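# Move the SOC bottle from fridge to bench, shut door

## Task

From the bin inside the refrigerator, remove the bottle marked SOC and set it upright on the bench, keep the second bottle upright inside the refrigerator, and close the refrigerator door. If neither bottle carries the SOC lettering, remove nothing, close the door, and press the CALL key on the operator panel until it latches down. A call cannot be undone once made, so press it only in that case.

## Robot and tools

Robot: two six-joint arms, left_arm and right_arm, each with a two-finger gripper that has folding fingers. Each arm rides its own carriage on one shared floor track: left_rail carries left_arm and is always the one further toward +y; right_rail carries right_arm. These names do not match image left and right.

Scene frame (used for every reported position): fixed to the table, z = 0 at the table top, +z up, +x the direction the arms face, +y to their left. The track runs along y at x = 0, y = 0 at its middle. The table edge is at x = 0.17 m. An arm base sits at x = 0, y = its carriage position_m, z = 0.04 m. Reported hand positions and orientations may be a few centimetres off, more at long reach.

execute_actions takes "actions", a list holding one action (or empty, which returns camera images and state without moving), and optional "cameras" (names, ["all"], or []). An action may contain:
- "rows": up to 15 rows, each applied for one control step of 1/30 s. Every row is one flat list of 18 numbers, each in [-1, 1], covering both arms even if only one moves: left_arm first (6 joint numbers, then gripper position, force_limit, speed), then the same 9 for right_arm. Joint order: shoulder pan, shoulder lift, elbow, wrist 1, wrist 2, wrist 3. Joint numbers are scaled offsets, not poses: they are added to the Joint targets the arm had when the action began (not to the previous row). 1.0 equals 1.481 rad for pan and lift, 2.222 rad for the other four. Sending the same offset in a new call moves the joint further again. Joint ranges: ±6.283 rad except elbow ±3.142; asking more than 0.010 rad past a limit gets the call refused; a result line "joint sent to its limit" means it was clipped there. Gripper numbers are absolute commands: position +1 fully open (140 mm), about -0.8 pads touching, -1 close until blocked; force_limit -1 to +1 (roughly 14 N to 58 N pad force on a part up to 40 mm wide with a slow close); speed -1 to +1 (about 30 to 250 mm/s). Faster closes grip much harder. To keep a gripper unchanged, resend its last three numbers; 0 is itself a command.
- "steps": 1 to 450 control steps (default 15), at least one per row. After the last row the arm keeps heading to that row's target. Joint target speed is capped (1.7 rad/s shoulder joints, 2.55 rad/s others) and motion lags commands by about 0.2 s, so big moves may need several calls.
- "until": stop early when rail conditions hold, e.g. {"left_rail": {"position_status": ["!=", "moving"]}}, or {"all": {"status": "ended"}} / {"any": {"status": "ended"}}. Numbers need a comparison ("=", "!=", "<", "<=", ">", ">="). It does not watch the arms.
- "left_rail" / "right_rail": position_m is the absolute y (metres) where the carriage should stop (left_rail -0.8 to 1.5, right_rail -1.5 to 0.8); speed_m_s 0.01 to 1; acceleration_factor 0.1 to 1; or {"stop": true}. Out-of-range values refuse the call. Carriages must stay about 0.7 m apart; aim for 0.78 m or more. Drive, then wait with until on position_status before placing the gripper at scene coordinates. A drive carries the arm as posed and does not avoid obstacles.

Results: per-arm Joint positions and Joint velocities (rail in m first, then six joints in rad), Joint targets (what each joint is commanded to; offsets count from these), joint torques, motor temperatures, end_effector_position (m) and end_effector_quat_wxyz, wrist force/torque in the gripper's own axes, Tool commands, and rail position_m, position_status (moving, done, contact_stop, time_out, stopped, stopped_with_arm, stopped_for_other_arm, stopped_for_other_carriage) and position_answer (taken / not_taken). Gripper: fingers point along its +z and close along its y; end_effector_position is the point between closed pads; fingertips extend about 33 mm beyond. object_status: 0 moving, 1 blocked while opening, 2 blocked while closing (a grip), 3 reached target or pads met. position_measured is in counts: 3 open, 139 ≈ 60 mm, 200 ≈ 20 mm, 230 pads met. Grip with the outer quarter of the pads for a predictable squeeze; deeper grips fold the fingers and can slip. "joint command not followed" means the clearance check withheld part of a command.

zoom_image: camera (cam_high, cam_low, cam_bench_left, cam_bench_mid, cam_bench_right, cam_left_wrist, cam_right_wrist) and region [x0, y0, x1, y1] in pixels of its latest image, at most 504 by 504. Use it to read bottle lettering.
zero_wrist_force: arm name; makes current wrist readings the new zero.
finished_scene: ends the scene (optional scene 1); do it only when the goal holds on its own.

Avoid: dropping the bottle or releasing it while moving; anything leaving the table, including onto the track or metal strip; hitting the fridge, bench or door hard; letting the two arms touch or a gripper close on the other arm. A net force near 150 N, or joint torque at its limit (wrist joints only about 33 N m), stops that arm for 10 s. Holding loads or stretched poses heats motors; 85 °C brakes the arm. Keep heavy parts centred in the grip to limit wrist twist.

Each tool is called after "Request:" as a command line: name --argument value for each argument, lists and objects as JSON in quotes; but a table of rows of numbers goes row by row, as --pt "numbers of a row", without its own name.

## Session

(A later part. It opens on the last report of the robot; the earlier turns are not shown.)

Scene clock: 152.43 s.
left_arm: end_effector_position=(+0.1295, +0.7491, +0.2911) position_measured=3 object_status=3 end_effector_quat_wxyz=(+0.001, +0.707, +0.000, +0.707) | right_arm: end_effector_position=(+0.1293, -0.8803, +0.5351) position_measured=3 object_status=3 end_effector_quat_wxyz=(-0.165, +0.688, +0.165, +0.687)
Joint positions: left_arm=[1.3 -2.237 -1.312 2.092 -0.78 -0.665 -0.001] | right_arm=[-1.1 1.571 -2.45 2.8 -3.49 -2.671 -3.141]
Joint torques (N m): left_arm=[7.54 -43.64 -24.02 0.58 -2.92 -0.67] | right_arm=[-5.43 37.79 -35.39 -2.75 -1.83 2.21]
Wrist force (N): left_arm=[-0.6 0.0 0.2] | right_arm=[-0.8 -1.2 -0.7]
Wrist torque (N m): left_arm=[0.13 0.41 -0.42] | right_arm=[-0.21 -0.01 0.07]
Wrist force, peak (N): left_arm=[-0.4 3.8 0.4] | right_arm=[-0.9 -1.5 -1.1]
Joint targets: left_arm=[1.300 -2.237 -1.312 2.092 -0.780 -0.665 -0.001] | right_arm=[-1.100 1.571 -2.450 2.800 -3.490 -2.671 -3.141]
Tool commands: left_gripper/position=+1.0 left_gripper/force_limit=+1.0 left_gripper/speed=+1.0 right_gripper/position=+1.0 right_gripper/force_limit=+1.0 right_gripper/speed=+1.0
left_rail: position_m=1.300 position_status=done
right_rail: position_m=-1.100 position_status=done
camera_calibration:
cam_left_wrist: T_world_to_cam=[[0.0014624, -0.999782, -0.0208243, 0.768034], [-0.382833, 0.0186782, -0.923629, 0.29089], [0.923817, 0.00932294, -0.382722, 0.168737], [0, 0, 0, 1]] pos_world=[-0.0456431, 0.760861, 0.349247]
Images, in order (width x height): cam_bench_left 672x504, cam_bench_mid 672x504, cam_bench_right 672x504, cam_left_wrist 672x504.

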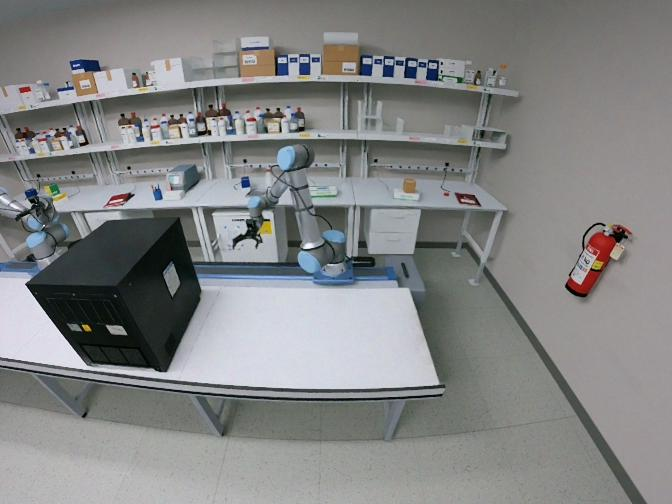

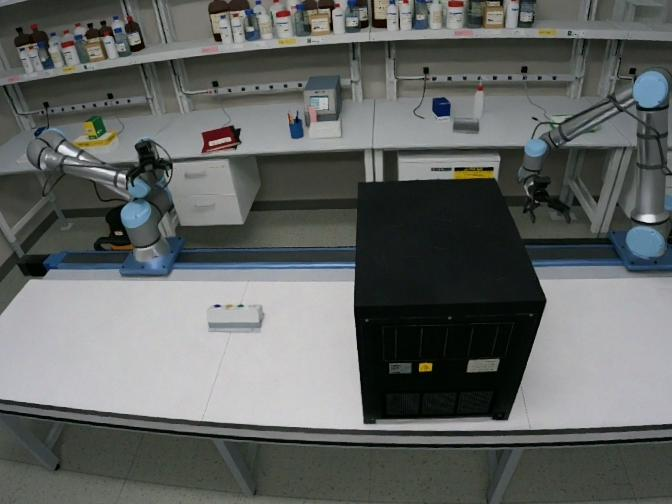

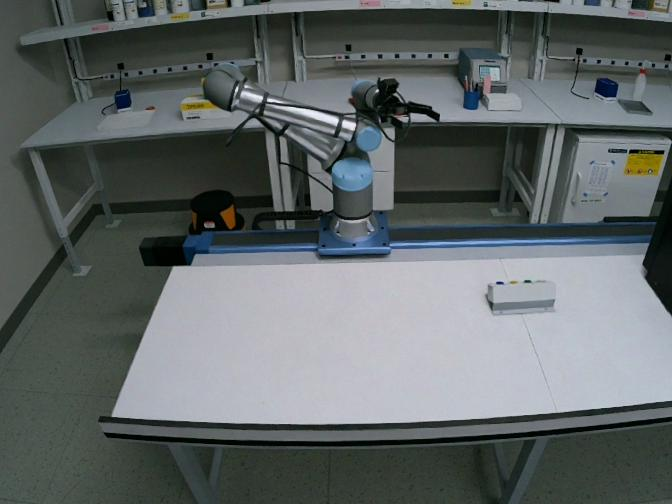

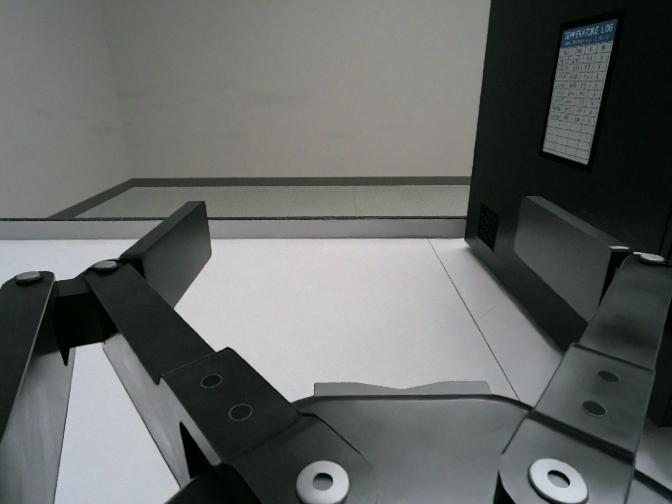

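Request:
execute_actions --actions '[{"rows":[[0,0,0,0,0,0,1,1,1,-0.7566,0.0034,-0.1098,0.4606,0.2475,0.556,1,1,1]],"steps":40}]'

Request:
execute_actions --actions '[{"rows":[[0,0,0,0,0,0,1,1,1,-0.7566,0.0034,-0.1098,0.4606,0.2475,0.556,1,1,1]],"steps":50}]'

Request:
execute_actions --actions '[{"right_rail":{"position_m":-0.52},"steps":120,"until":{"right_rail":{"position_status":["!=","moving"]}}}]' --cameras '["cam_right_wrist","cam_bench_mid"]'

Scene clock: 163.73 s.
left_arm: end_effector_position=(+0.1295, +0.7491, +0.2910) position_measured=3 object_status=3 end_effector_quat_wxyz=(+0.001, +0.707, +0.000, +0.707) | right_arm: end_effector_position=(+0.3511, -0.9345, +0.4298) position_measured=3 object_status=3 end_effector_quat_wxyz=(-0.108, +0.782, -0.436, +0.432)
Joint positions: left_arm=[1.3 -2.237 -1.312 2.092 -0.78 -0.665 -0.001] | right_arm=[-1.1 0.45 -2.445 2.556 -2.467 -2.121 -1.905]
Joint torques (N m): left_arm=[7.52 -45.85 -29.35 2.96 -2.86 -0.56] | right_arm=[-18.02 11.59 -65.2 -1.38 1.14 3.65]
Wrist force (N): left_arm=[-0.8 0.0 0.2] | right_arm=[0.1 -1.1 0.3]
Wrist torque (N m): left_arm=[0.14 0.47 -0.43] | right_arm=[-0.23 -0.22 -0.13]
Wrist force, peak (N): left_arm=[-1.2 0.6 0.9] | right_arm=[-14.2 7.5 -4.6]
Joint targets: left_arm=[1.300 -2.237 -1.312 2.092 -0.780 -0.665 -0.001] | right_arm=[-1.100 0.450 -2.445 2.556 -2.467 -2.121 -1.905]
left_rail: position_m=1.300 position_status=done
right_rail: position_m=-1.100 position_status=done

Scene clock: 165.60 s.
left_arm: end_effector_position=(+0.1295, +0.7491, +0.2910) position_measured=3 object_status=3 end_effector_quat_wxyz=(+0.001, +0.707, +0.000, +0.707) | right_arm: end_effector_position=(+0.2797, -1.0995, +0.3486) position_measured=3 object_status=3 end_effector_quat_wxyz=(+0.000, +0.000, +1.000, +0.000)
Joint positions: left_arm=[1.3 -2.237 -1.312 2.092 -0.78 -0.665 -0.001] | right_arm=[-1.1 -0.67 -2.44 2.312 -1.443 -1.571 -0.67]
Joint torques (N m): left_arm=[6.11 -44.37 -30.28 3.1 -2.68 -0.61] | right_arm=[-18.26 10.78 -66.8 -1.26 2.13 3.86]
Wrist force (N): left_arm=[-0.9 0.7 0.4] | right_arm=[0.4 -0.6 0.8]
Wrist torque (N m): left_arm=[0.29 0.48 -0.43] | right_arm=[-0.14 -0.13 -0.10]
Wrist force, peak (N): left_arm=[-1.1 0.5 0.6] | right_arm=[3.3 -11.5 -9.6]
Joint targets: left_arm=[1.300 -2.237 -1.312 2.092 -0.780 -0.665 -0.001] | right_arm=[-1.100 -0.670 -2.440 2.312 -1.443 -1.571 -0.670]
left_rail: position_m=1.300 position_status=done
right_rail: position_m=-1.100 position_status=done

Scene clock: 167.23 s.
left_arm: end_effector_position=(+0.1295, +0.7491, +0.2910) position_measured=3 object_status=3 end_effector_quat_wxyz=(+0.001, +0.707, +0.000, +0.707) | right_arm: end_effector_position=(+0.2797, -0.5195, +0.3486) position_measured=3 object_status=3 end_effector_quat_wxyz=(+0.000, +0.000, +1.000, +0.000)
Joint positions: left_arm=[1.3 -2.237 -1.312 2.092 -0.78 -0.665 -0.001] | right_arm=[-0.52 -0.67 -2.44 2.312 -1.443 -1.571 -0.67]
Joint torques (N m): left_arm=[5.91 -43.57 -30.63 2.99 -2.85 -0.51] | right_arm=[-11.43 34.38 -58.45 -2.71 -0.51 3.18]
Wrist force (N): left_arm=[-0.8 0.2 0.4] | right_arm=[0.5 -0.9 0.6]
Wrist torque (N m): left_arm=[0.16 0.48 -0.42] | right_arm=[-0.19 -0.14 -0.09]
Wrist force, peak (N): left_arm=[-1.1 0.7 0.9] | right_arm=[0.2 -4.2 0.8]
Joint targets: left_arm=[1.300 -2.237 -1.312 2.092 -0.780 -0.665 -0.001] | right_arm=[-0.520 -0.670 -2.440 2.312 -1.443 -1.571 -0.670]
Tool commands: left_gripper/position=+1.0 left_gripper/force_limit=+1.0 left_gripper/speed=+1.0 right_gripper/position=+1.0 right_gripper/force_limit=+1.0 right_gripper/speed=+1.0
left_rail: position_m=1.300 position_status=done
right_rail: position_m=-0.520 position_status=done
camera_calibration:
cam_right_wrist: T_world_to_cam=[[-0.0268479, 0.996972, -0.0729773, 0.573196], [0.933213, 0.051165, 0.355662, -0.362493], [0.358319, -0.0585546, -0.931761, 0.374593], [0, 0, 0, 1]] pos_world=[0.219448, -0.53098, 0.519787]
Images, in order (width x height): cam_bench_mid 672x504, cam_right_wrist 672x504.

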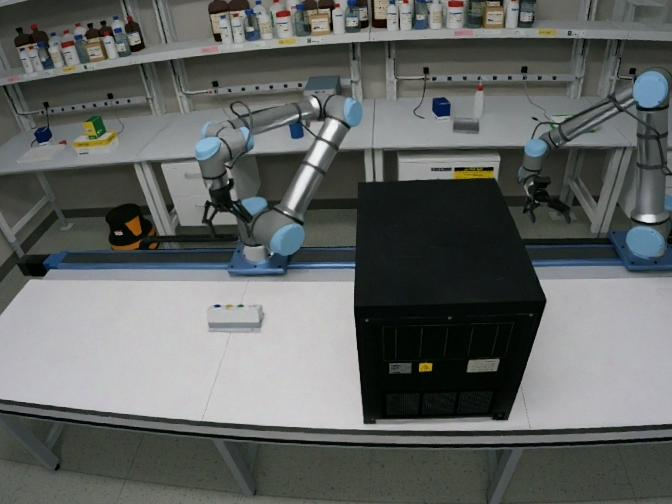

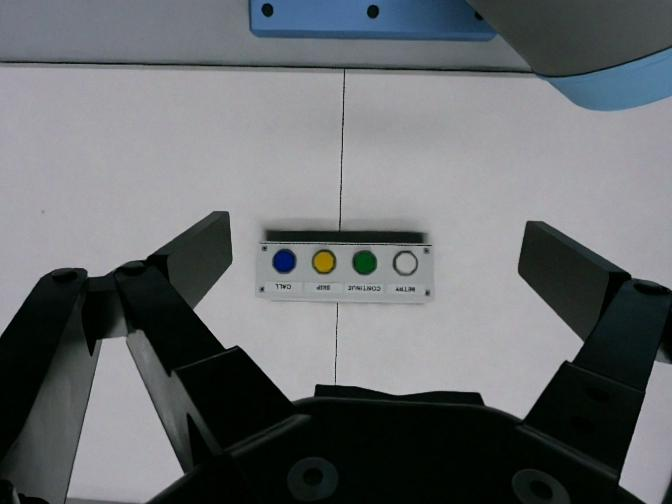

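Request:
zoom_image --camera "cam_right_wrist" --region '[240, 220, 450, 310]'

Request:
execute_actions --actions '[]' --cameras '["cam_low","cam_high","cam_bench_right","cam_bench_mid","cam_bench_left"]'

Request:
zoom_image --camera "cam_low" --region '[115, 235, 225, 300]'

Request:
zoom_image --camera "cam_high" --region '[105, 210, 205, 270]'

Scaled by 2.400 from the camera's 672x504 image, which has a finer 960x720 frame.

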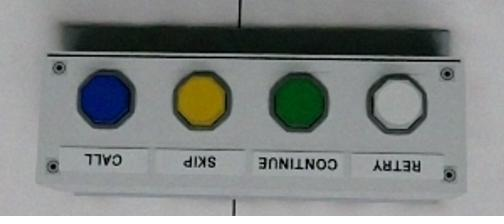

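Scene clock: 186.20 s.
left_arm: end_effector_position=(+0.1295, +0.7491, +0.2910) position_measured=3 object_status=3 end_effector_quat_wxyz=(+0.001, +0.707, +0.000, +0.707) | right_arm: end_effector_position=(+0.2797, -0.5195, +0.3486) position_measured=3 object_status=3 end_effector_quat_wxyz=(+0.000, +0.000, +1.000, +0.000)
Joint positions: left_arm=[1.3 -2.237 -1.312 2.092 -0.78 -0.665 -0.001] | right_arm=[-0.52 -0.67 -2.44 2.312 -1.443 -1.571 -0.67]
Joint velocities: within noise
Joint torques (N m): left_arm=[5.26 -48.01 -35.51 3.26 -2.58 -0.42] | right_arm=[6.04 31.36 -37.71 -7.03 -1.57 2.73]
Motor temperatures (°C): left_arm=[42 29 33 39 43 38] | right_arm=[33 39 27 40 45 30]
Wrist force (N): left_arm=[-0.8 0.5 0.0] | right_arm=[0.1 -0.9 0.5]
Wrist torque (N m): left_arm=[0.24 0.47 -0.42] | right_arm=[-0.20 -0.06 -0.09]
Wrist force, peak (N): left_arm=[-1.4 0.4 0.4] | right_arm=[0.3 -1.1 1.2]
Joint targets: left_arm=[1.300 -2.237 -1.312 2.092 -0.780 -0.665 -0.001] | right_arm=[-0.520 -0.670 -2.440 2.312 -1.443 -1.571 -0.670]
Tool commands: left_gripper/position=+1.0 left_gripper/force_limit=+1.0 left_gripper/speed=+1.0 right_gripper/position=+1.0 right_gripper/force_limit=+1.0 right_gripper/speed=+1.0
left_rail: position_m=1.300 position_status=done
right_rail: position_m=-0.520 position_status=done
Images, in order (width x height): cam_high 672x504, cam_low 672x504, cam_bench_left 672x504, cam_bench_mid 672x504, cam_bench_right 672x504.

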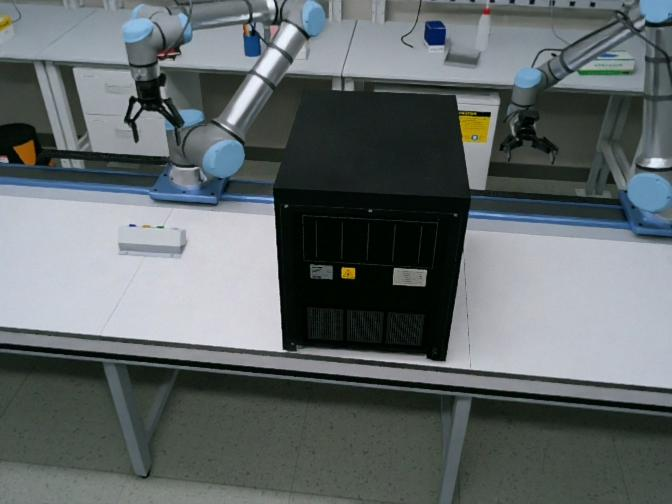

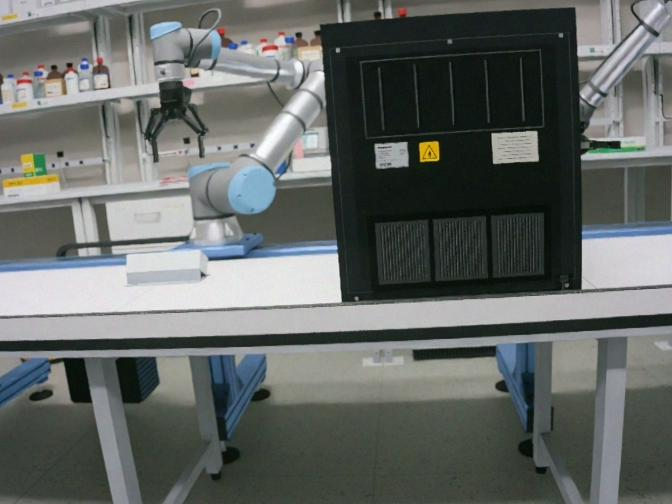

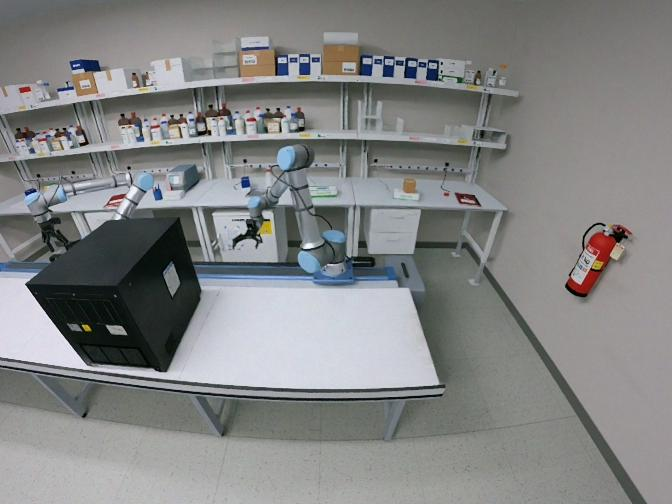

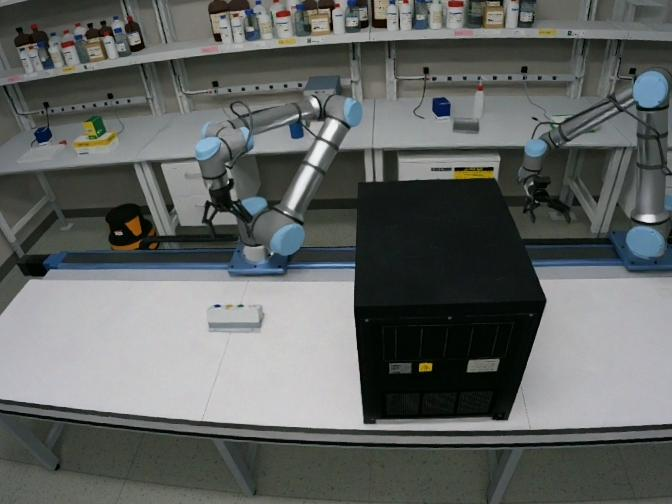

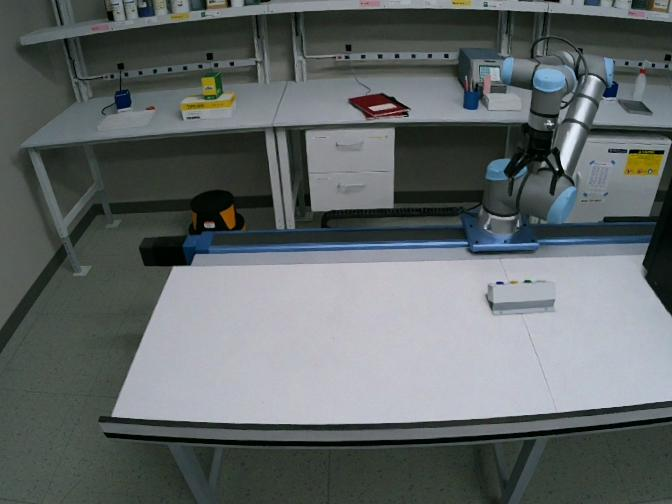

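Scaled by 4.582 from the camera's 672x504 image, which has a finer 960x720 frame.

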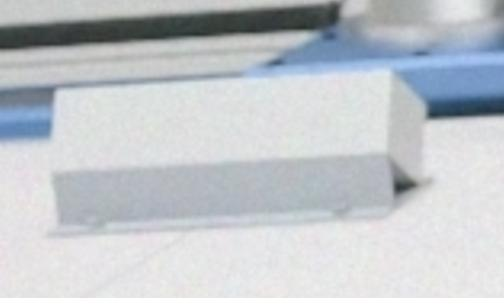

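Scaled by 5.040 from the camera's 672x504 image, which has a finer 960x720 frame.

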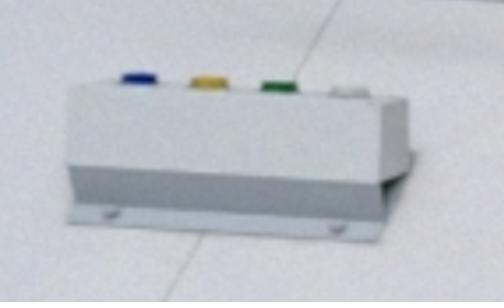

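Request:
execute_actions --actions '[{"right_rail":{"position_m":-1.1},"rows":[[0,0,0,0,0,0,1,1,1,0,0,0,0,0,0,-1,-1,-0.5]],"steps":120,"until":{"right_rail":{"position_status":["!=","moving"]}}}]'

Request:
execute_actions --actions '[{"rows":[[0,0,0,0,0,0,1,1,1,0.9926,0.4839,0.0351,-0.5664,-0.1385,0.6395,-1,-1,-0.5]],"steps":60}]' --cameras '["cam_right_wrist","cam_bench_mid","cam_bench_right"]'

Scene clock: 220.03 s.
left_arm: end_effector_position=(+0.1295, +0.7491, +0.2910) position_measured=3 object_status=3 end_effector_quat_wxyz=(+0.001, +0.707, +0.000, +0.707) | right_arm: end_effector_position=(+0.2797, -1.0995, +0.3486) position_measured=232 object_status=0 end_effector_quat_wxyz=(+0.000, +0.000, +1.000, +0.000)
Joint positions: left_arm=[1.3 -2.237 -1.312 2.092 -0.78 -0.665 -0.001] | right_arm=[-1.1 -0.67 -2.44 2.312 -1.443 -1.571 -0.67]
Joint torques (N m): left_arm=[2.89 -44.58 -40.92 3.13 -2.5 -0.49] | right_arm=[7.13 11.68 -48.64 -4.49 -1.8 1.63]
Wrist force (N): left_arm=[-0.8 0.3 0.4] | right_arm=[0.2 -0.9 1.3]
Wrist torque (N m): left_arm=[0.21 0.46 -0.41] | right_arm=[-0.19 -0.08 -0.10]
Wrist force, peak (N): left_arm=[-1.1 0.7 0.6] | right_arm=[-0.1 -3.7 0.7]
Joint targets: left_arm=[1.300 -2.237 -1.312 2.092 -0.780 -0.665 -0.001] | right_arm=[-1.100 -0.670 -2.440 2.312 -1.443 -1.571 -0.670]
left_rail: position_m=1.300 position_status=done
right_rail: position_m=-1.100 position_status=done

Scene clock: 222.23 s.
left_arm: end_effector_position=(+0.1295, +0.7491, +0.2910) position_measured=3 object_status=3 end_effector_quat_wxyz=(+0.001, +0.707, +0.000, +0.707) | right_arm: end_effector_position=(+0.3731, -0.6140, +0.2362) position_measured=232 object_status=3 end_effector_quat_wxyz=(+0.267, +0.012, +0.962, +0.053)
Joint positions: left_arm=[1.3 -2.237 -1.312 2.092 -0.78 -0.665 -0.001] | right_arm=[-1.1 0.8 -1.723 2.39 -2.702 -1.879 0.751]
Joint torques (N m): left_arm=[5.59 -44.98 -41.1 3.29 -2.45 -0.58] | right_arm=[11.64 -18.93 -57.3 -8.96 -0.84 3.32]
Wrist force (N): left_arm=[-0.8 0.3 0.3] | right_arm=[0.3 -0.7 1.4]
Wrist torque (N m): left_arm=[0.20 0.48 -0.42] | right_arm=[-0.06 0.08 -0.07]
Wrist force, peak (N): left_arm=[-1.1 0.5 0.7] | right_arm=[4.4 -1.4 -11.7]
Joint targets: left_arm=[1.300 -2.237 -1.312 2.092 -0.780 -0.665 -0.001] | right_arm=[-1.100 0.800 -1.723 2.390 -2.702 -1.879 0.751]
left_rail: position_m=1.300 position_status=done
right_rail: position_m=-1.100 position_status=done
camera_calibration:
cam_right_wrist: T_world_to_cam=[[0.00851074, 0.999481, 0.0310627, 0.625425], [0.617136, -0.0296921, 0.786296, -0.438235], [0.78681, 0.0124779, -0.617069, 0.04028], [0, 0, 0, 1]] pos_world=[0.233435, -0.638615, 0.35001]
Images, in order (width x height): cam_bench_mid 672x504, cam_bench_right 672x504, cam_right_wrist 672x504.

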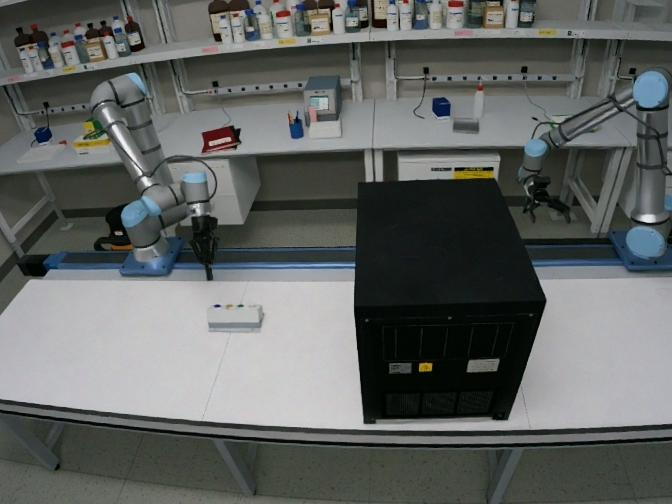

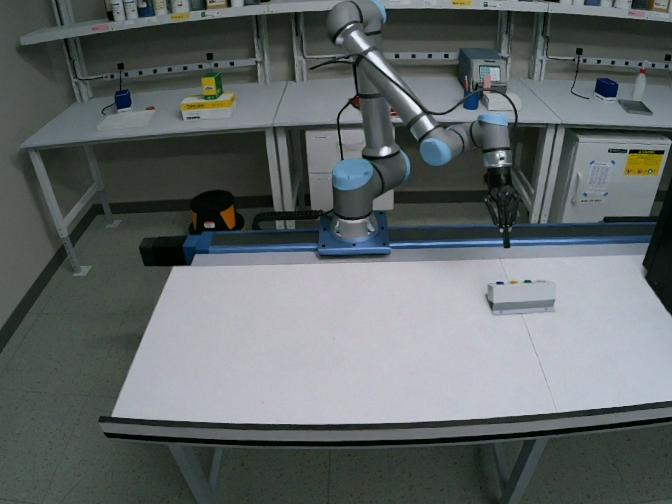

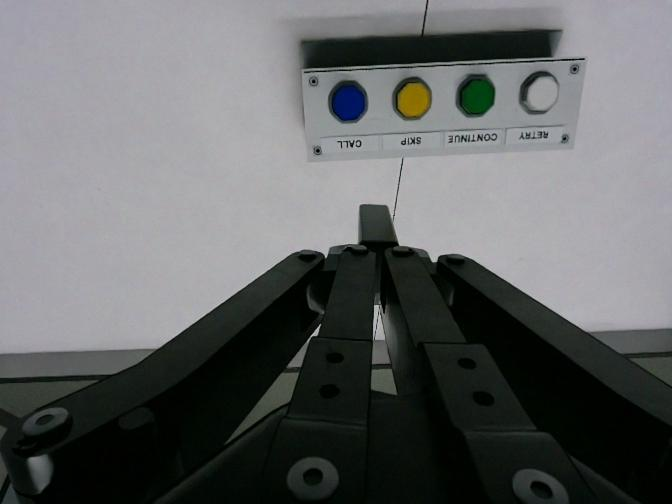

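Request:
execute_actions --actions '[{"right_rail":{"position_m":-1.1116},"rows":[[0,0,0,0,0,0,1,1,1,0,0.1436,-0.0081,-0.0201,0,0,-1,-1,-0.5]],"steps":45}]' --cameras '["cam_right_wrist","cam_bench_mid","cam_bench_right","cam_high"]'

Request:
zoom_image --camera "cam_right_wrist" --region '[270, 50, 570, 275]'

Request:
zoom_image --camera "cam_bench_right" --region '[460, 200, 580, 320]'

Request:
zoom_image --camera "cam_bench_mid" --region '[180, 240, 290, 340]'

Scene clock: 235.73 s.
left_arm: end_effector_position=(+0.1295, +0.7491, +0.2910) position_measured=3 object_status=3 end_effector_quat_wxyz=(+0.001, +0.707, +0.000, +0.707) | right_arm: end_effector_position=(+0.3835, -0.6149, +0.1269) position_measured=232 object_status=3 end_effector_quat_wxyz=(+0.216, +0.000, +0.976, +0.000)
Joint positions: left_arm=[1.3 -2.237 -1.312 2.092 -0.78 -0.665 -0.001] | right_arm=[-1.112 0.8 -1.51 2.372 -2.746 -1.879 0.751]
Joint torques (N m): left_arm=[2.45 -44.33 -45.73 3.13 -2.27 -0.58] | right_arm=[-8.01 -30.7 -50.65 -9.05 0.73 3.22]
Wrist force (N): left_arm=[-0.4 0.3 0.4] | right_arm=[0.4 -0.7 1.6]
Wrist torque (N m): left_arm=[0.19 0.39 -0.42] | right_arm=[-0.06 0.03 -0.06]
Wrist force, peak (N): left_arm=[-1.0 0.4 0.8] | right_arm=[-5.0 1.0 -11.3]
Joint targets: left_arm=[1.300 -2.237 -1.312 2.092 -0.780 -0.665 -0.001] | right_arm=[-1.112 0.800 -1.510 2.372 -2.746 -1.879 0.751]
left_rail: position_m=1.300 position_status=done
right_rail: position_m=-1.112 position_status=done
camera_calibration:
cam_right_wrist: T_world_to_cam=[[0.0060443, 0.996986, -0.0773443, 0.642791], [0.695842, 0.051355, 0.716356, -0.330212], [0.718169, -0.0581493, -0.693435, -0.0427269], [0, 0, 0, 1]] pos_world=[0.256575, -0.62638, 0.256637]
Images, in order (width x height): cam_high 672x504, cam_bench_mid 672x504, cam_bench_right 672x504, cam_right_wrist 672x504.

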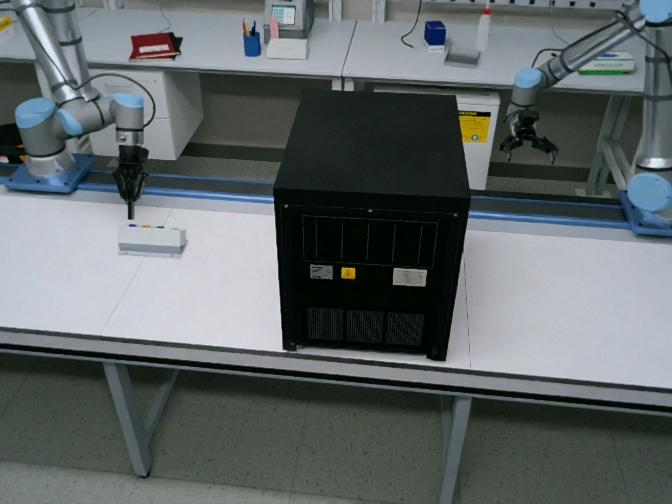

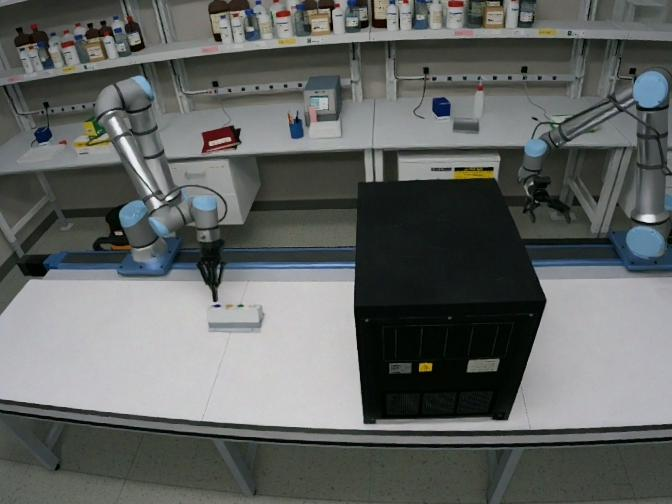

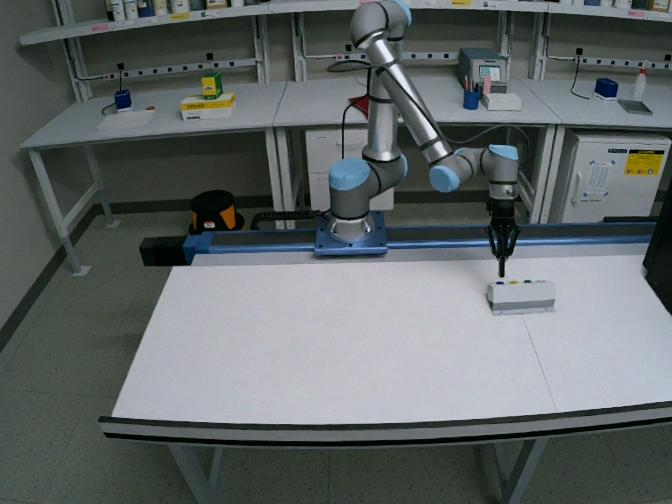

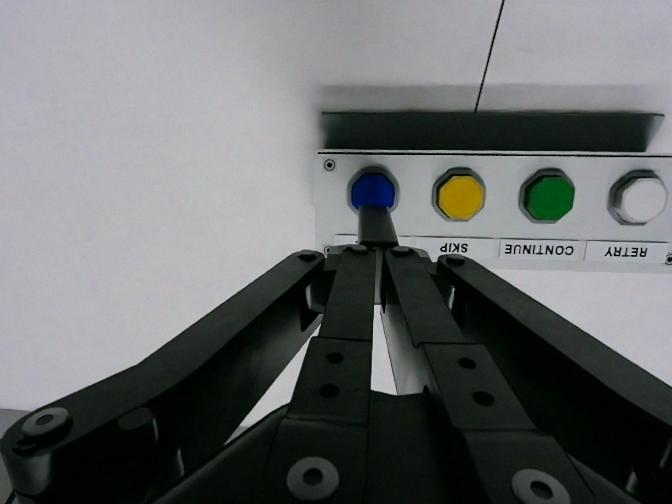

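Scaled by 1.680 from the camera's 672x504 image, which has a finer 960x720 frame.

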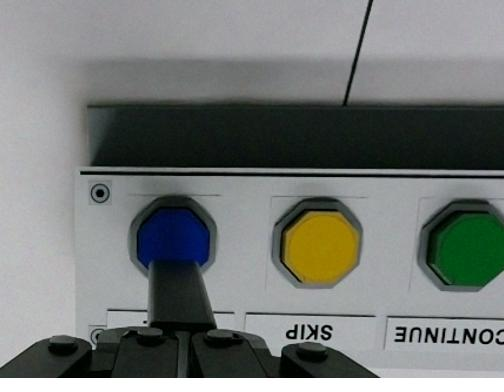

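Scaled by 4.200 from the camera's 672x504 image, which has a finer 960x720 frame.

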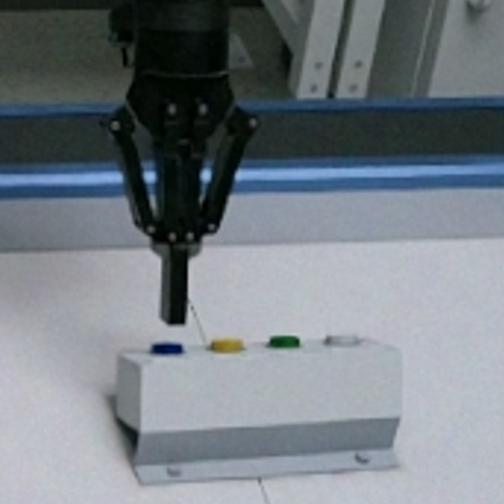

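Scaled by 4.582 from the camera's 672x504 image, which has a finer 960x720 frame.

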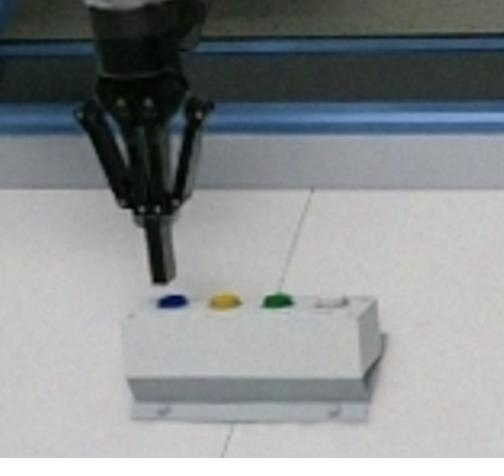

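Request:
execute_actions --actions '[{"right_rail":{"position_m":-1.107},"rows":[[0,0,0,0,0,0,1,1,1,0,0.0159,0.0114,-0.022,0,0,-1,-1,-0.5]],"steps":30}]' --cameras '["cam_right_wrist","cam_bench_mid","cam_bench_right"]'

Request:
zoom_image --camera "cam_right_wrist" --region '[270, 100, 570, 275]'

Request:
zoom_image --camera "cam_bench_right" --region '[460, 200, 580, 320]'

Request:
zoom_image --camera "cam_bench_mid" --region '[180, 240, 290, 340]'

Scene clock: 251.73 s.
left_arm: end_effector_position=(+0.1295, +0.7491, +0.2910) position_measured=3 object_status=3 end_effector_quat_wxyz=(+0.001, +0.707, +0.000, +0.707) | right_arm: end_effector_position=(+0.3784, -0.6155, +0.1081) position_measured=232 object_status=3 end_effector_quat_wxyz=(+0.216, +0.000, +0.976, +0.000)
Joint positions: left_arm=[1.3 -2.237 -1.312 2.092 -0.78 -0.665 -0.001] | right_arm=[-1.107 0.8 -1.487 2.397 -2.795 -1.879 0.751]
Joint torques (N m): left_arm=[1.19 -46.38 -45.54 3.22 -2.18 -0.4] | right_arm=[-9.71 -33.24 -20.43 -9.01 0.58 3.35]
Wrist force (N): left_arm=[-0.5 0.0 0.2] | right_arm=[0.5 -0.6 1.1]
Wrist torque (N m): left_arm=[0.13 0.41 -0.42] | right_arm=[-0.05 -0.01 -0.07]
Wrist force, peak (N): left_arm=[-1.2 -0.2 0.7] | right_arm=[-4.9 -0.1 -5.1]
Joint targets: left_arm=[1.300 -2.237 -1.312 2.092 -0.780 -0.665 -0.001] | right_arm=[-1.107 0.800 -1.487 2.397 -2.795 -1.879 0.751]
left_rail: position_m=1.300 position_status=done
right_rail: position_m=-1.107 position_status=done
camera_calibration:
cam_right_wrist: T_world_to_cam=[[0.0060443, 0.996986, -0.0773443, 0.641965], [0.695842, 0.051355, 0.716356, -0.313165], [0.718169, -0.0581493, -0.693435, -0.0521357], [0, 0, 0, 1]] pos_world=[0.251475, -0.62698, 0.237837]
Images, in order (width x height): cam_bench_mid 672x504, cam_bench_right 672x504, cam_right_wrist 672x504.

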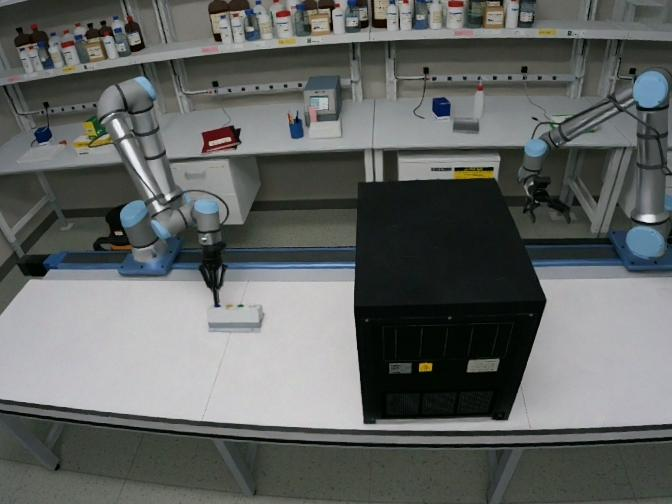

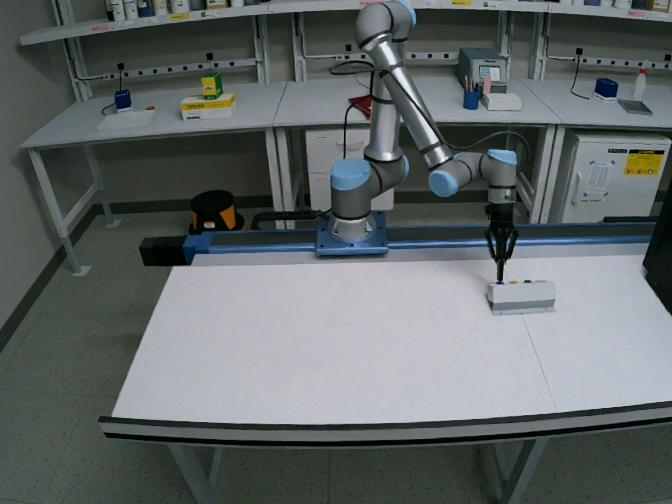

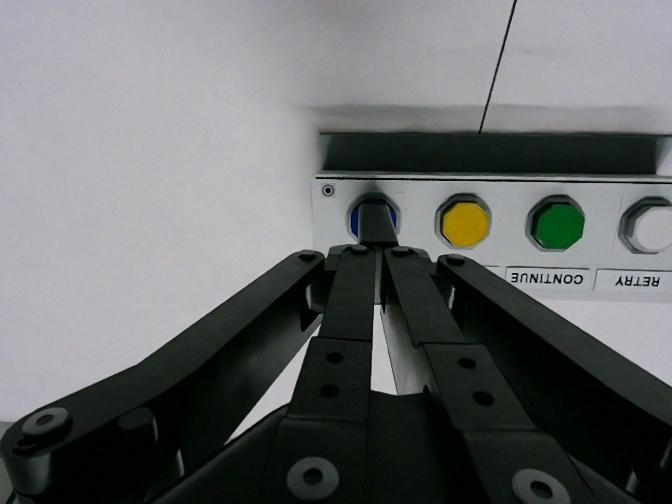

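Scaled by 1.680 from the camera's 672x504 image, which has a finer 960x720 frame.

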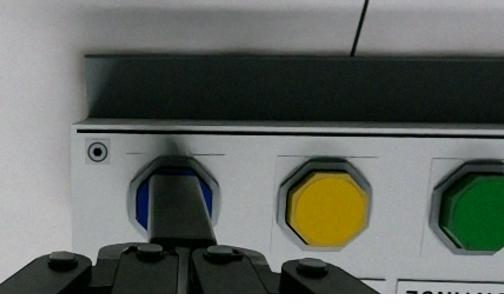

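Scaled by 4.200 from the camera's 672x504 image, which has a finer 960x720 frame.

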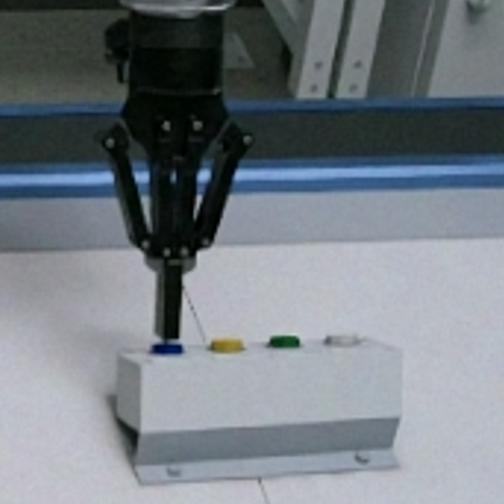

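Scaled by 4.582 from the camera's 672x504 image, which has a finer 960x720 frame.

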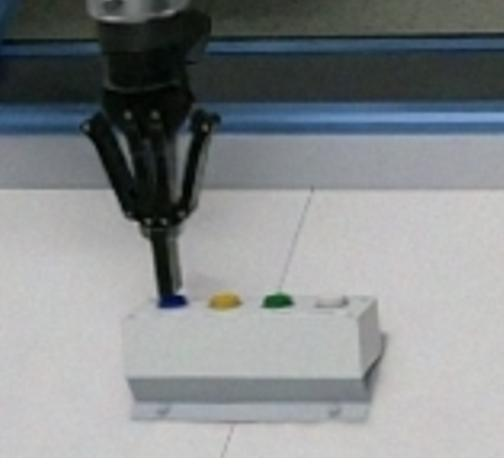

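Request:
zero_wrist_force --arm "right_arm"

Request:
execute_actions --actions '[{"right_rail":{"position_m":-1.1087},"rows":[[0,0,0,0,0,0,1,1,1,0,0.00705,-0.00084,-0.00386,0,0,-1,-1,-0.5]],"steps":20}]'

Request:
execute_actions --actions '[{"right_rail":{"position_m":-1.1105},"rows":[[0,0,0,0,0,0,1,1,1,0,0.00705,-0.00084,-0.00386,0,0,-1,-1,-0.5]],"steps":20}]'

Request:
execute_actions --actions '[{"right_rail":{"position_m":-1.1122},"rows":[[0,0,0,0,0,0,1,1,1,0,0.00705,-0.00084,-0.00386,0,0,-1,-1,-0.5]],"steps":20}]' --cameras '["cam_right_wrist","cam_bench_right"]'

Wrist force sensor zeroed.

Scene clock: 258.80 s.
left_arm: end_effector_position=(+0.1295, +0.7491, +0.2910) position_measured=3 object_status=3 end_effector_quat_wxyz=(+0.001, +0.707, +0.000, +0.707) | right_arm: end_effector_position=(+0.3801, -0.6155, +0.1046) position_measured=232 object_status=3 end_effector_quat_wxyz=(+0.216, +0.000, +0.976, +0.000)
Joint positions: left_arm=[1.3 -2.237 -1.312 2.092 -0.78 -0.665 -0.001] | right_arm=[-1.109 0.8 -1.476 2.395 -2.804 -1.879 0.751]
Joint torques (N m): left_arm=[1.04 -44.98 -46.14 2.98 -2.1 -0.5] | right_arm=[-11.38 -34.54 -49.23 -8.59 0.18 3.2]
Wrist force (N, zeroed by zero_wrist_force on right_arm): left_arm=[-0.3 0.0 -0.2] | right_arm=[0.2 0.0 0.2]
Wrist torque (N m, zeroed by zero_wrist_force on right_arm): left_arm=[0.13 0.36 -0.43] | right_arm=[-0.02 -0.03 0.00]
Wrist force, peak (N, zeroed by zero_wrist_force on right_arm): left_arm=[-0.9 0.9 0.5] | right_arm=[0.6 -1.5 0.4]
Joint targets: left_arm=[1.300 -2.237 -1.312 2.092 -0.780 -0.665 -0.001] | right_arm=[-1.109 0.800 -1.476 2.395 -2.804 -1.879 0.751]
left_rail: position_m=1.300 position_status=done
right_rail: position_m=-1.109 position_status=done

Scene clock: 259.67 s.
left_arm: end_effector_position=(+0.1295, +0.7491, +0.2910) position_measured=3 object_status=3 end_effector_quat_wxyz=(+0.001, +0.707, +0.000, +0.707) | right_arm: end_effector_position=(+0.3819, -0.6155, +0.1010) position_measured=232 object_status=3 end_effector_quat_wxyz=(+0.216, +0.000, +0.976, +0.000)
Joint positions: left_arm=[1.3 -2.237 -1.312 2.092 -0.78 -0.665 -0.001] | right_arm=[-1.111 0.8 -1.466 2.394 -2.812 -1.879 0.751]
Joint torques (N m): left_arm=[1.07 -45.17 -46.25 2.99 -2.06 -0.49] | right_arm=[-12.98 -29.19 -48.44 -8.32 0.46 2.64]
Wrist force (N, zeroed by zero_wrist_force on right_arm): left_arm=[-0.4 0.5 0.4] | right_arm=[0.1 -2.3 -6.2]
Wrist torque (N m, zeroed by zero_wrist_force on right_arm): left_arm=[0.25 0.37 -0.43] | right_arm=[0.11 -0.09 0.03]
Wrist force, peak (N, zeroed by zero_wrist_force on right_arm): left_arm=[-0.8 0.4 0.9] | right_arm=[0.0 -2.8 -6.7]
Joint targets: left_arm=[1.300 -2.237 -1.312 2.092 -0.780 -0.665 -0.001] | right_arm=[-1.111 0.800 -1.466 2.394 -2.812 -1.879 0.751]
left_rail: position_m=1.300 position_status=done
right_rail: position_m=-1.111 position_status=done

Scene clock: 270.07 s.
left_arm: end_effector_position=(+0.1295, +0.7491, +0.2910) position_measured=3 object_status=3 end_effector_quat_wxyz=(+0.001, +0.707, +0.000, +0.707) | right_arm: end_effector_position=(+0.3834, -0.6150, +0.0997) position_measured=232 object_status=3 end_effector_quat_wxyz=(+0.217, +0.000, +0.976, +0.001)
Joint positions: left_arm=[1.3 -2.237 -1.312 2.092 -0.78 -0.665 -0.001] | right_arm=[-1.112 0.801 -1.46 2.392 -2.82 -1.879 0.751]
Joint torques (N m): left_arm=[1.06 -44.96 -46.17 3.14 -1.74 -0.48] | right_arm=[-3.11 -40.46 -34.61 -5.19 -1.24 0.15]
Wrist force (N, zeroed by zero_wrist_force on right_arm): left_arm=[-1.0 0.4 0.2] | right_arm=[8.9 -8.9 -30.5]
Wrist torque (N m, zeroed by zero_wrist_force on right_arm): left_arm=[0.22 0.51 -0.42] | right_arm=[0.22 0.05 0.07]
Wrist force, peak (N, zeroed by zero_wrist_force on right_arm): left_arm=[-0.9 0.6 0.8] | right_arm=[36.0 -34.7 -155.5]
Joint targets: left_arm=[1.300 -2.237 -1.312 2.092 -0.780 -0.665 -0.001] | right_arm=[-1.112 0.801 -1.460 2.392 -2.820 -1.879 0.751]
Tool commands: left_gripper/position=+1.0 left_gripper/force_limit=+1.0 left_gripper/speed=+1.0 right_gripper/position=-1.0 right_gripper/force_limit=-1.0 right_gripper/speed=-0.498039
FORCE FAULT: contact force on the right arm reached its limit, and that arm stopped for 10 seconds. The contact can be on any part of that arm, not only on its tool. That arm's remaining commands of this call were not run. That arm's target is now where it stood when the stop ended, not its last command. That arm accepts commands again.
left_rail: position_m=1.300 position_status=done
right_rail: position_m=-1.112 position_status=done
camera_calibration:
cam_right_wrist: T_world_to_cam=[[0.00566699, 0.997173, -0.0749322, 0.640822], [0.694145, 0.0500162, 0.718096, -0.311009], [0.719813, -0.0560832, -0.691898, -0.0610246], [0, 0, 0, 1]] pos_world=[0.25618, -0.626877, 0.229129]
Images, in order (width x height): cam_bench_right 672x504, cam_right_wrist 672x504.

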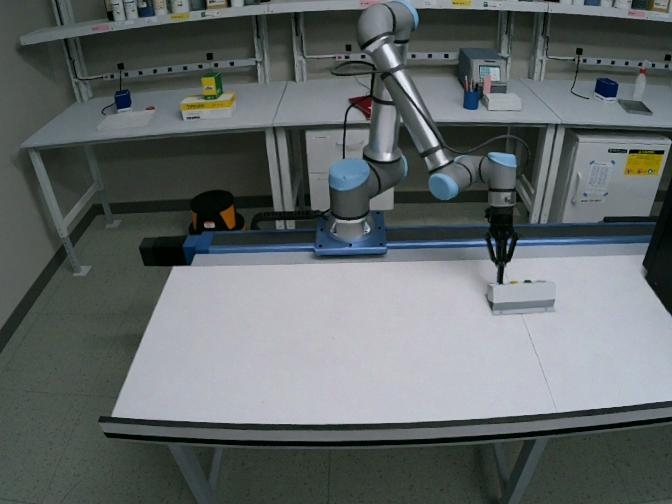

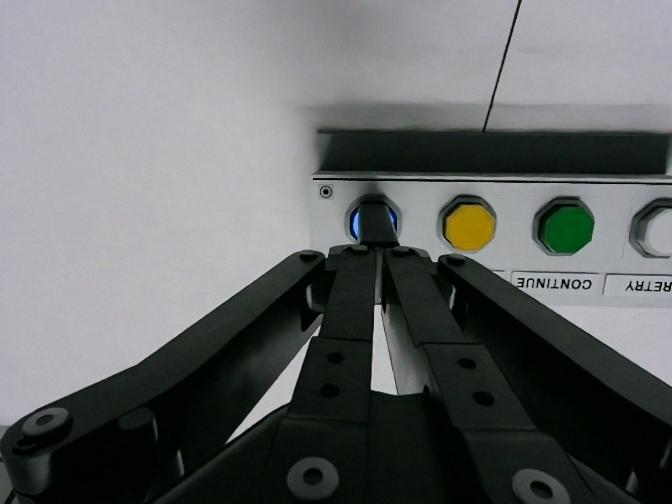

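Request:
execute_actions --actions '[{"rows":[[0,0,0,0,0,0,1,1,1,0,-0.0705,0.0084,0.0386,0,0,-1,-1,-0.5]],"steps":35}]' --cameras '["cam_right_wrist","cam_bench_right","cam_bench_mid"]'

Request:
zoom_image --camera "cam_right_wrist" --region '[270, 100, 670, 275]'

Request:
zoom_image --camera "cam_bench_right" --region '[460, 200, 580, 320]'

Scene clock: 274.90 s.
left_arm: end_effector_position=(+0.1295, +0.7491, +0.2910) position_measured=3 object_status=3 end_effector_quat_wxyz=(+0.001, +0.707, +0.000, +0.707) | right_arm: end_effector_position=(+0.3655, -0.6335, +0.1343) position_measured=232 object_status=3 end_effector_quat_wxyz=(+0.217, +0.000, +0.976, +0.001)
Joint positions: left_arm=[1.3 -2.237 -1.312 2.092 -0.78 -0.665 -0.001] | right_arm=[-1.112 0.801 -1.564 2.41 -2.735 -1.879 0.751]
Joint torques (N m): left_arm=[0.3 -45.63 -45.93 3.18 -1.74 -0.27] | right_arm=[-4.51 -46.32 -23.5 -2.1 -0.54 0.14]
Wrist force (N, zeroed by zero_wrist_force on right_arm): left_arm=[-0.4 0.4 0.4] | right_arm=[-1.1 -3.0 -0.5]
Wrist torque (N m, zeroed by zero_wrist_force on right_arm): left_arm=[0.21 0.37 -0.42] | right_arm=[-0.69 0.25 0.02]
Wrist force, peak (N, zeroed by zero_wrist_force on right_arm): left_arm=[-1.4 0.2 0.4] | right_arm=[8.8 -9.2 -30.3]
Joint targets: left_arm=[1.300 -2.237 -1.312 2.092 -0.780 -0.665 -0.001] | right_arm=[-1.112 0.801 -1.564 2.410 -2.735 -1.879 0.751]
left_rail: position_m=1.300 position_status=done
right_rail: position_m=-1.112 position_status=done
camera_calibration:
cam_right_wrist: T_world_to_cam=[[0.00566699, 0.997173, -0.0749322, 0.661963], [0.694145, 0.0500162, 0.718096, -0.322504], [0.719813, -0.0560832, -0.691898, -0.0252378], [0, 0, 0, 1]] pos_world=[0.23828, -0.645377, 0.263729]
Images, in order (width x height): cam_bench_mid 672x504, cam_bench_right 672x504, cam_right_wrist 672x504.

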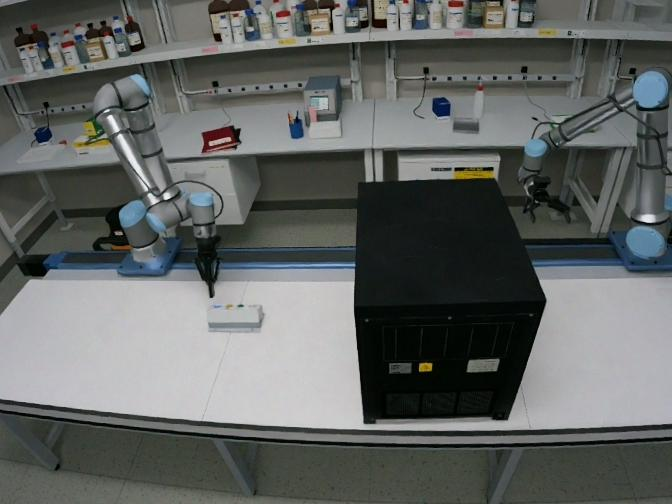

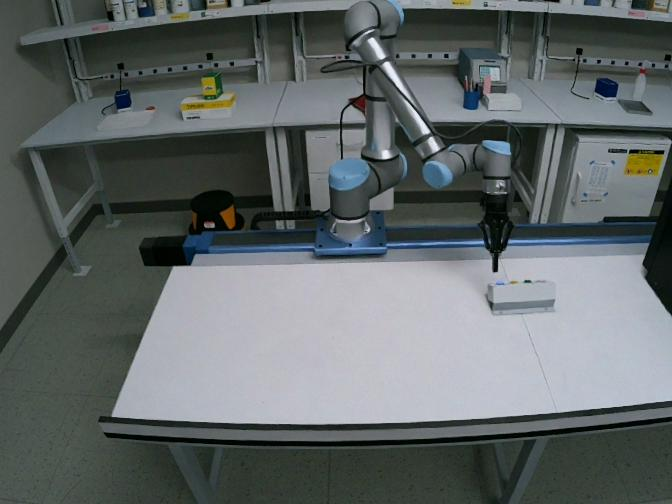

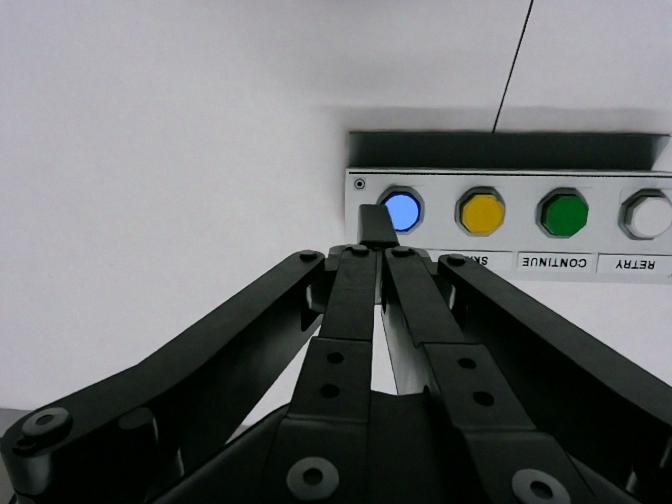

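Scaled by 1.260 from the camera's 672x504 image, which has a finer 960x720 frame.

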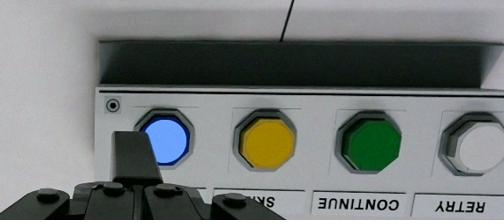

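Scaled by 4.200 from the camera's 672x504 image, which has a finer 960x720 frame.

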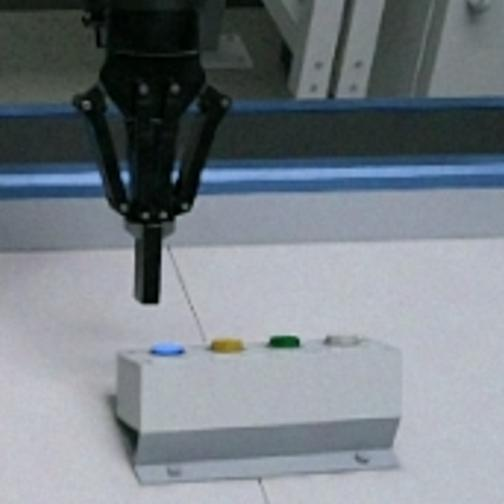

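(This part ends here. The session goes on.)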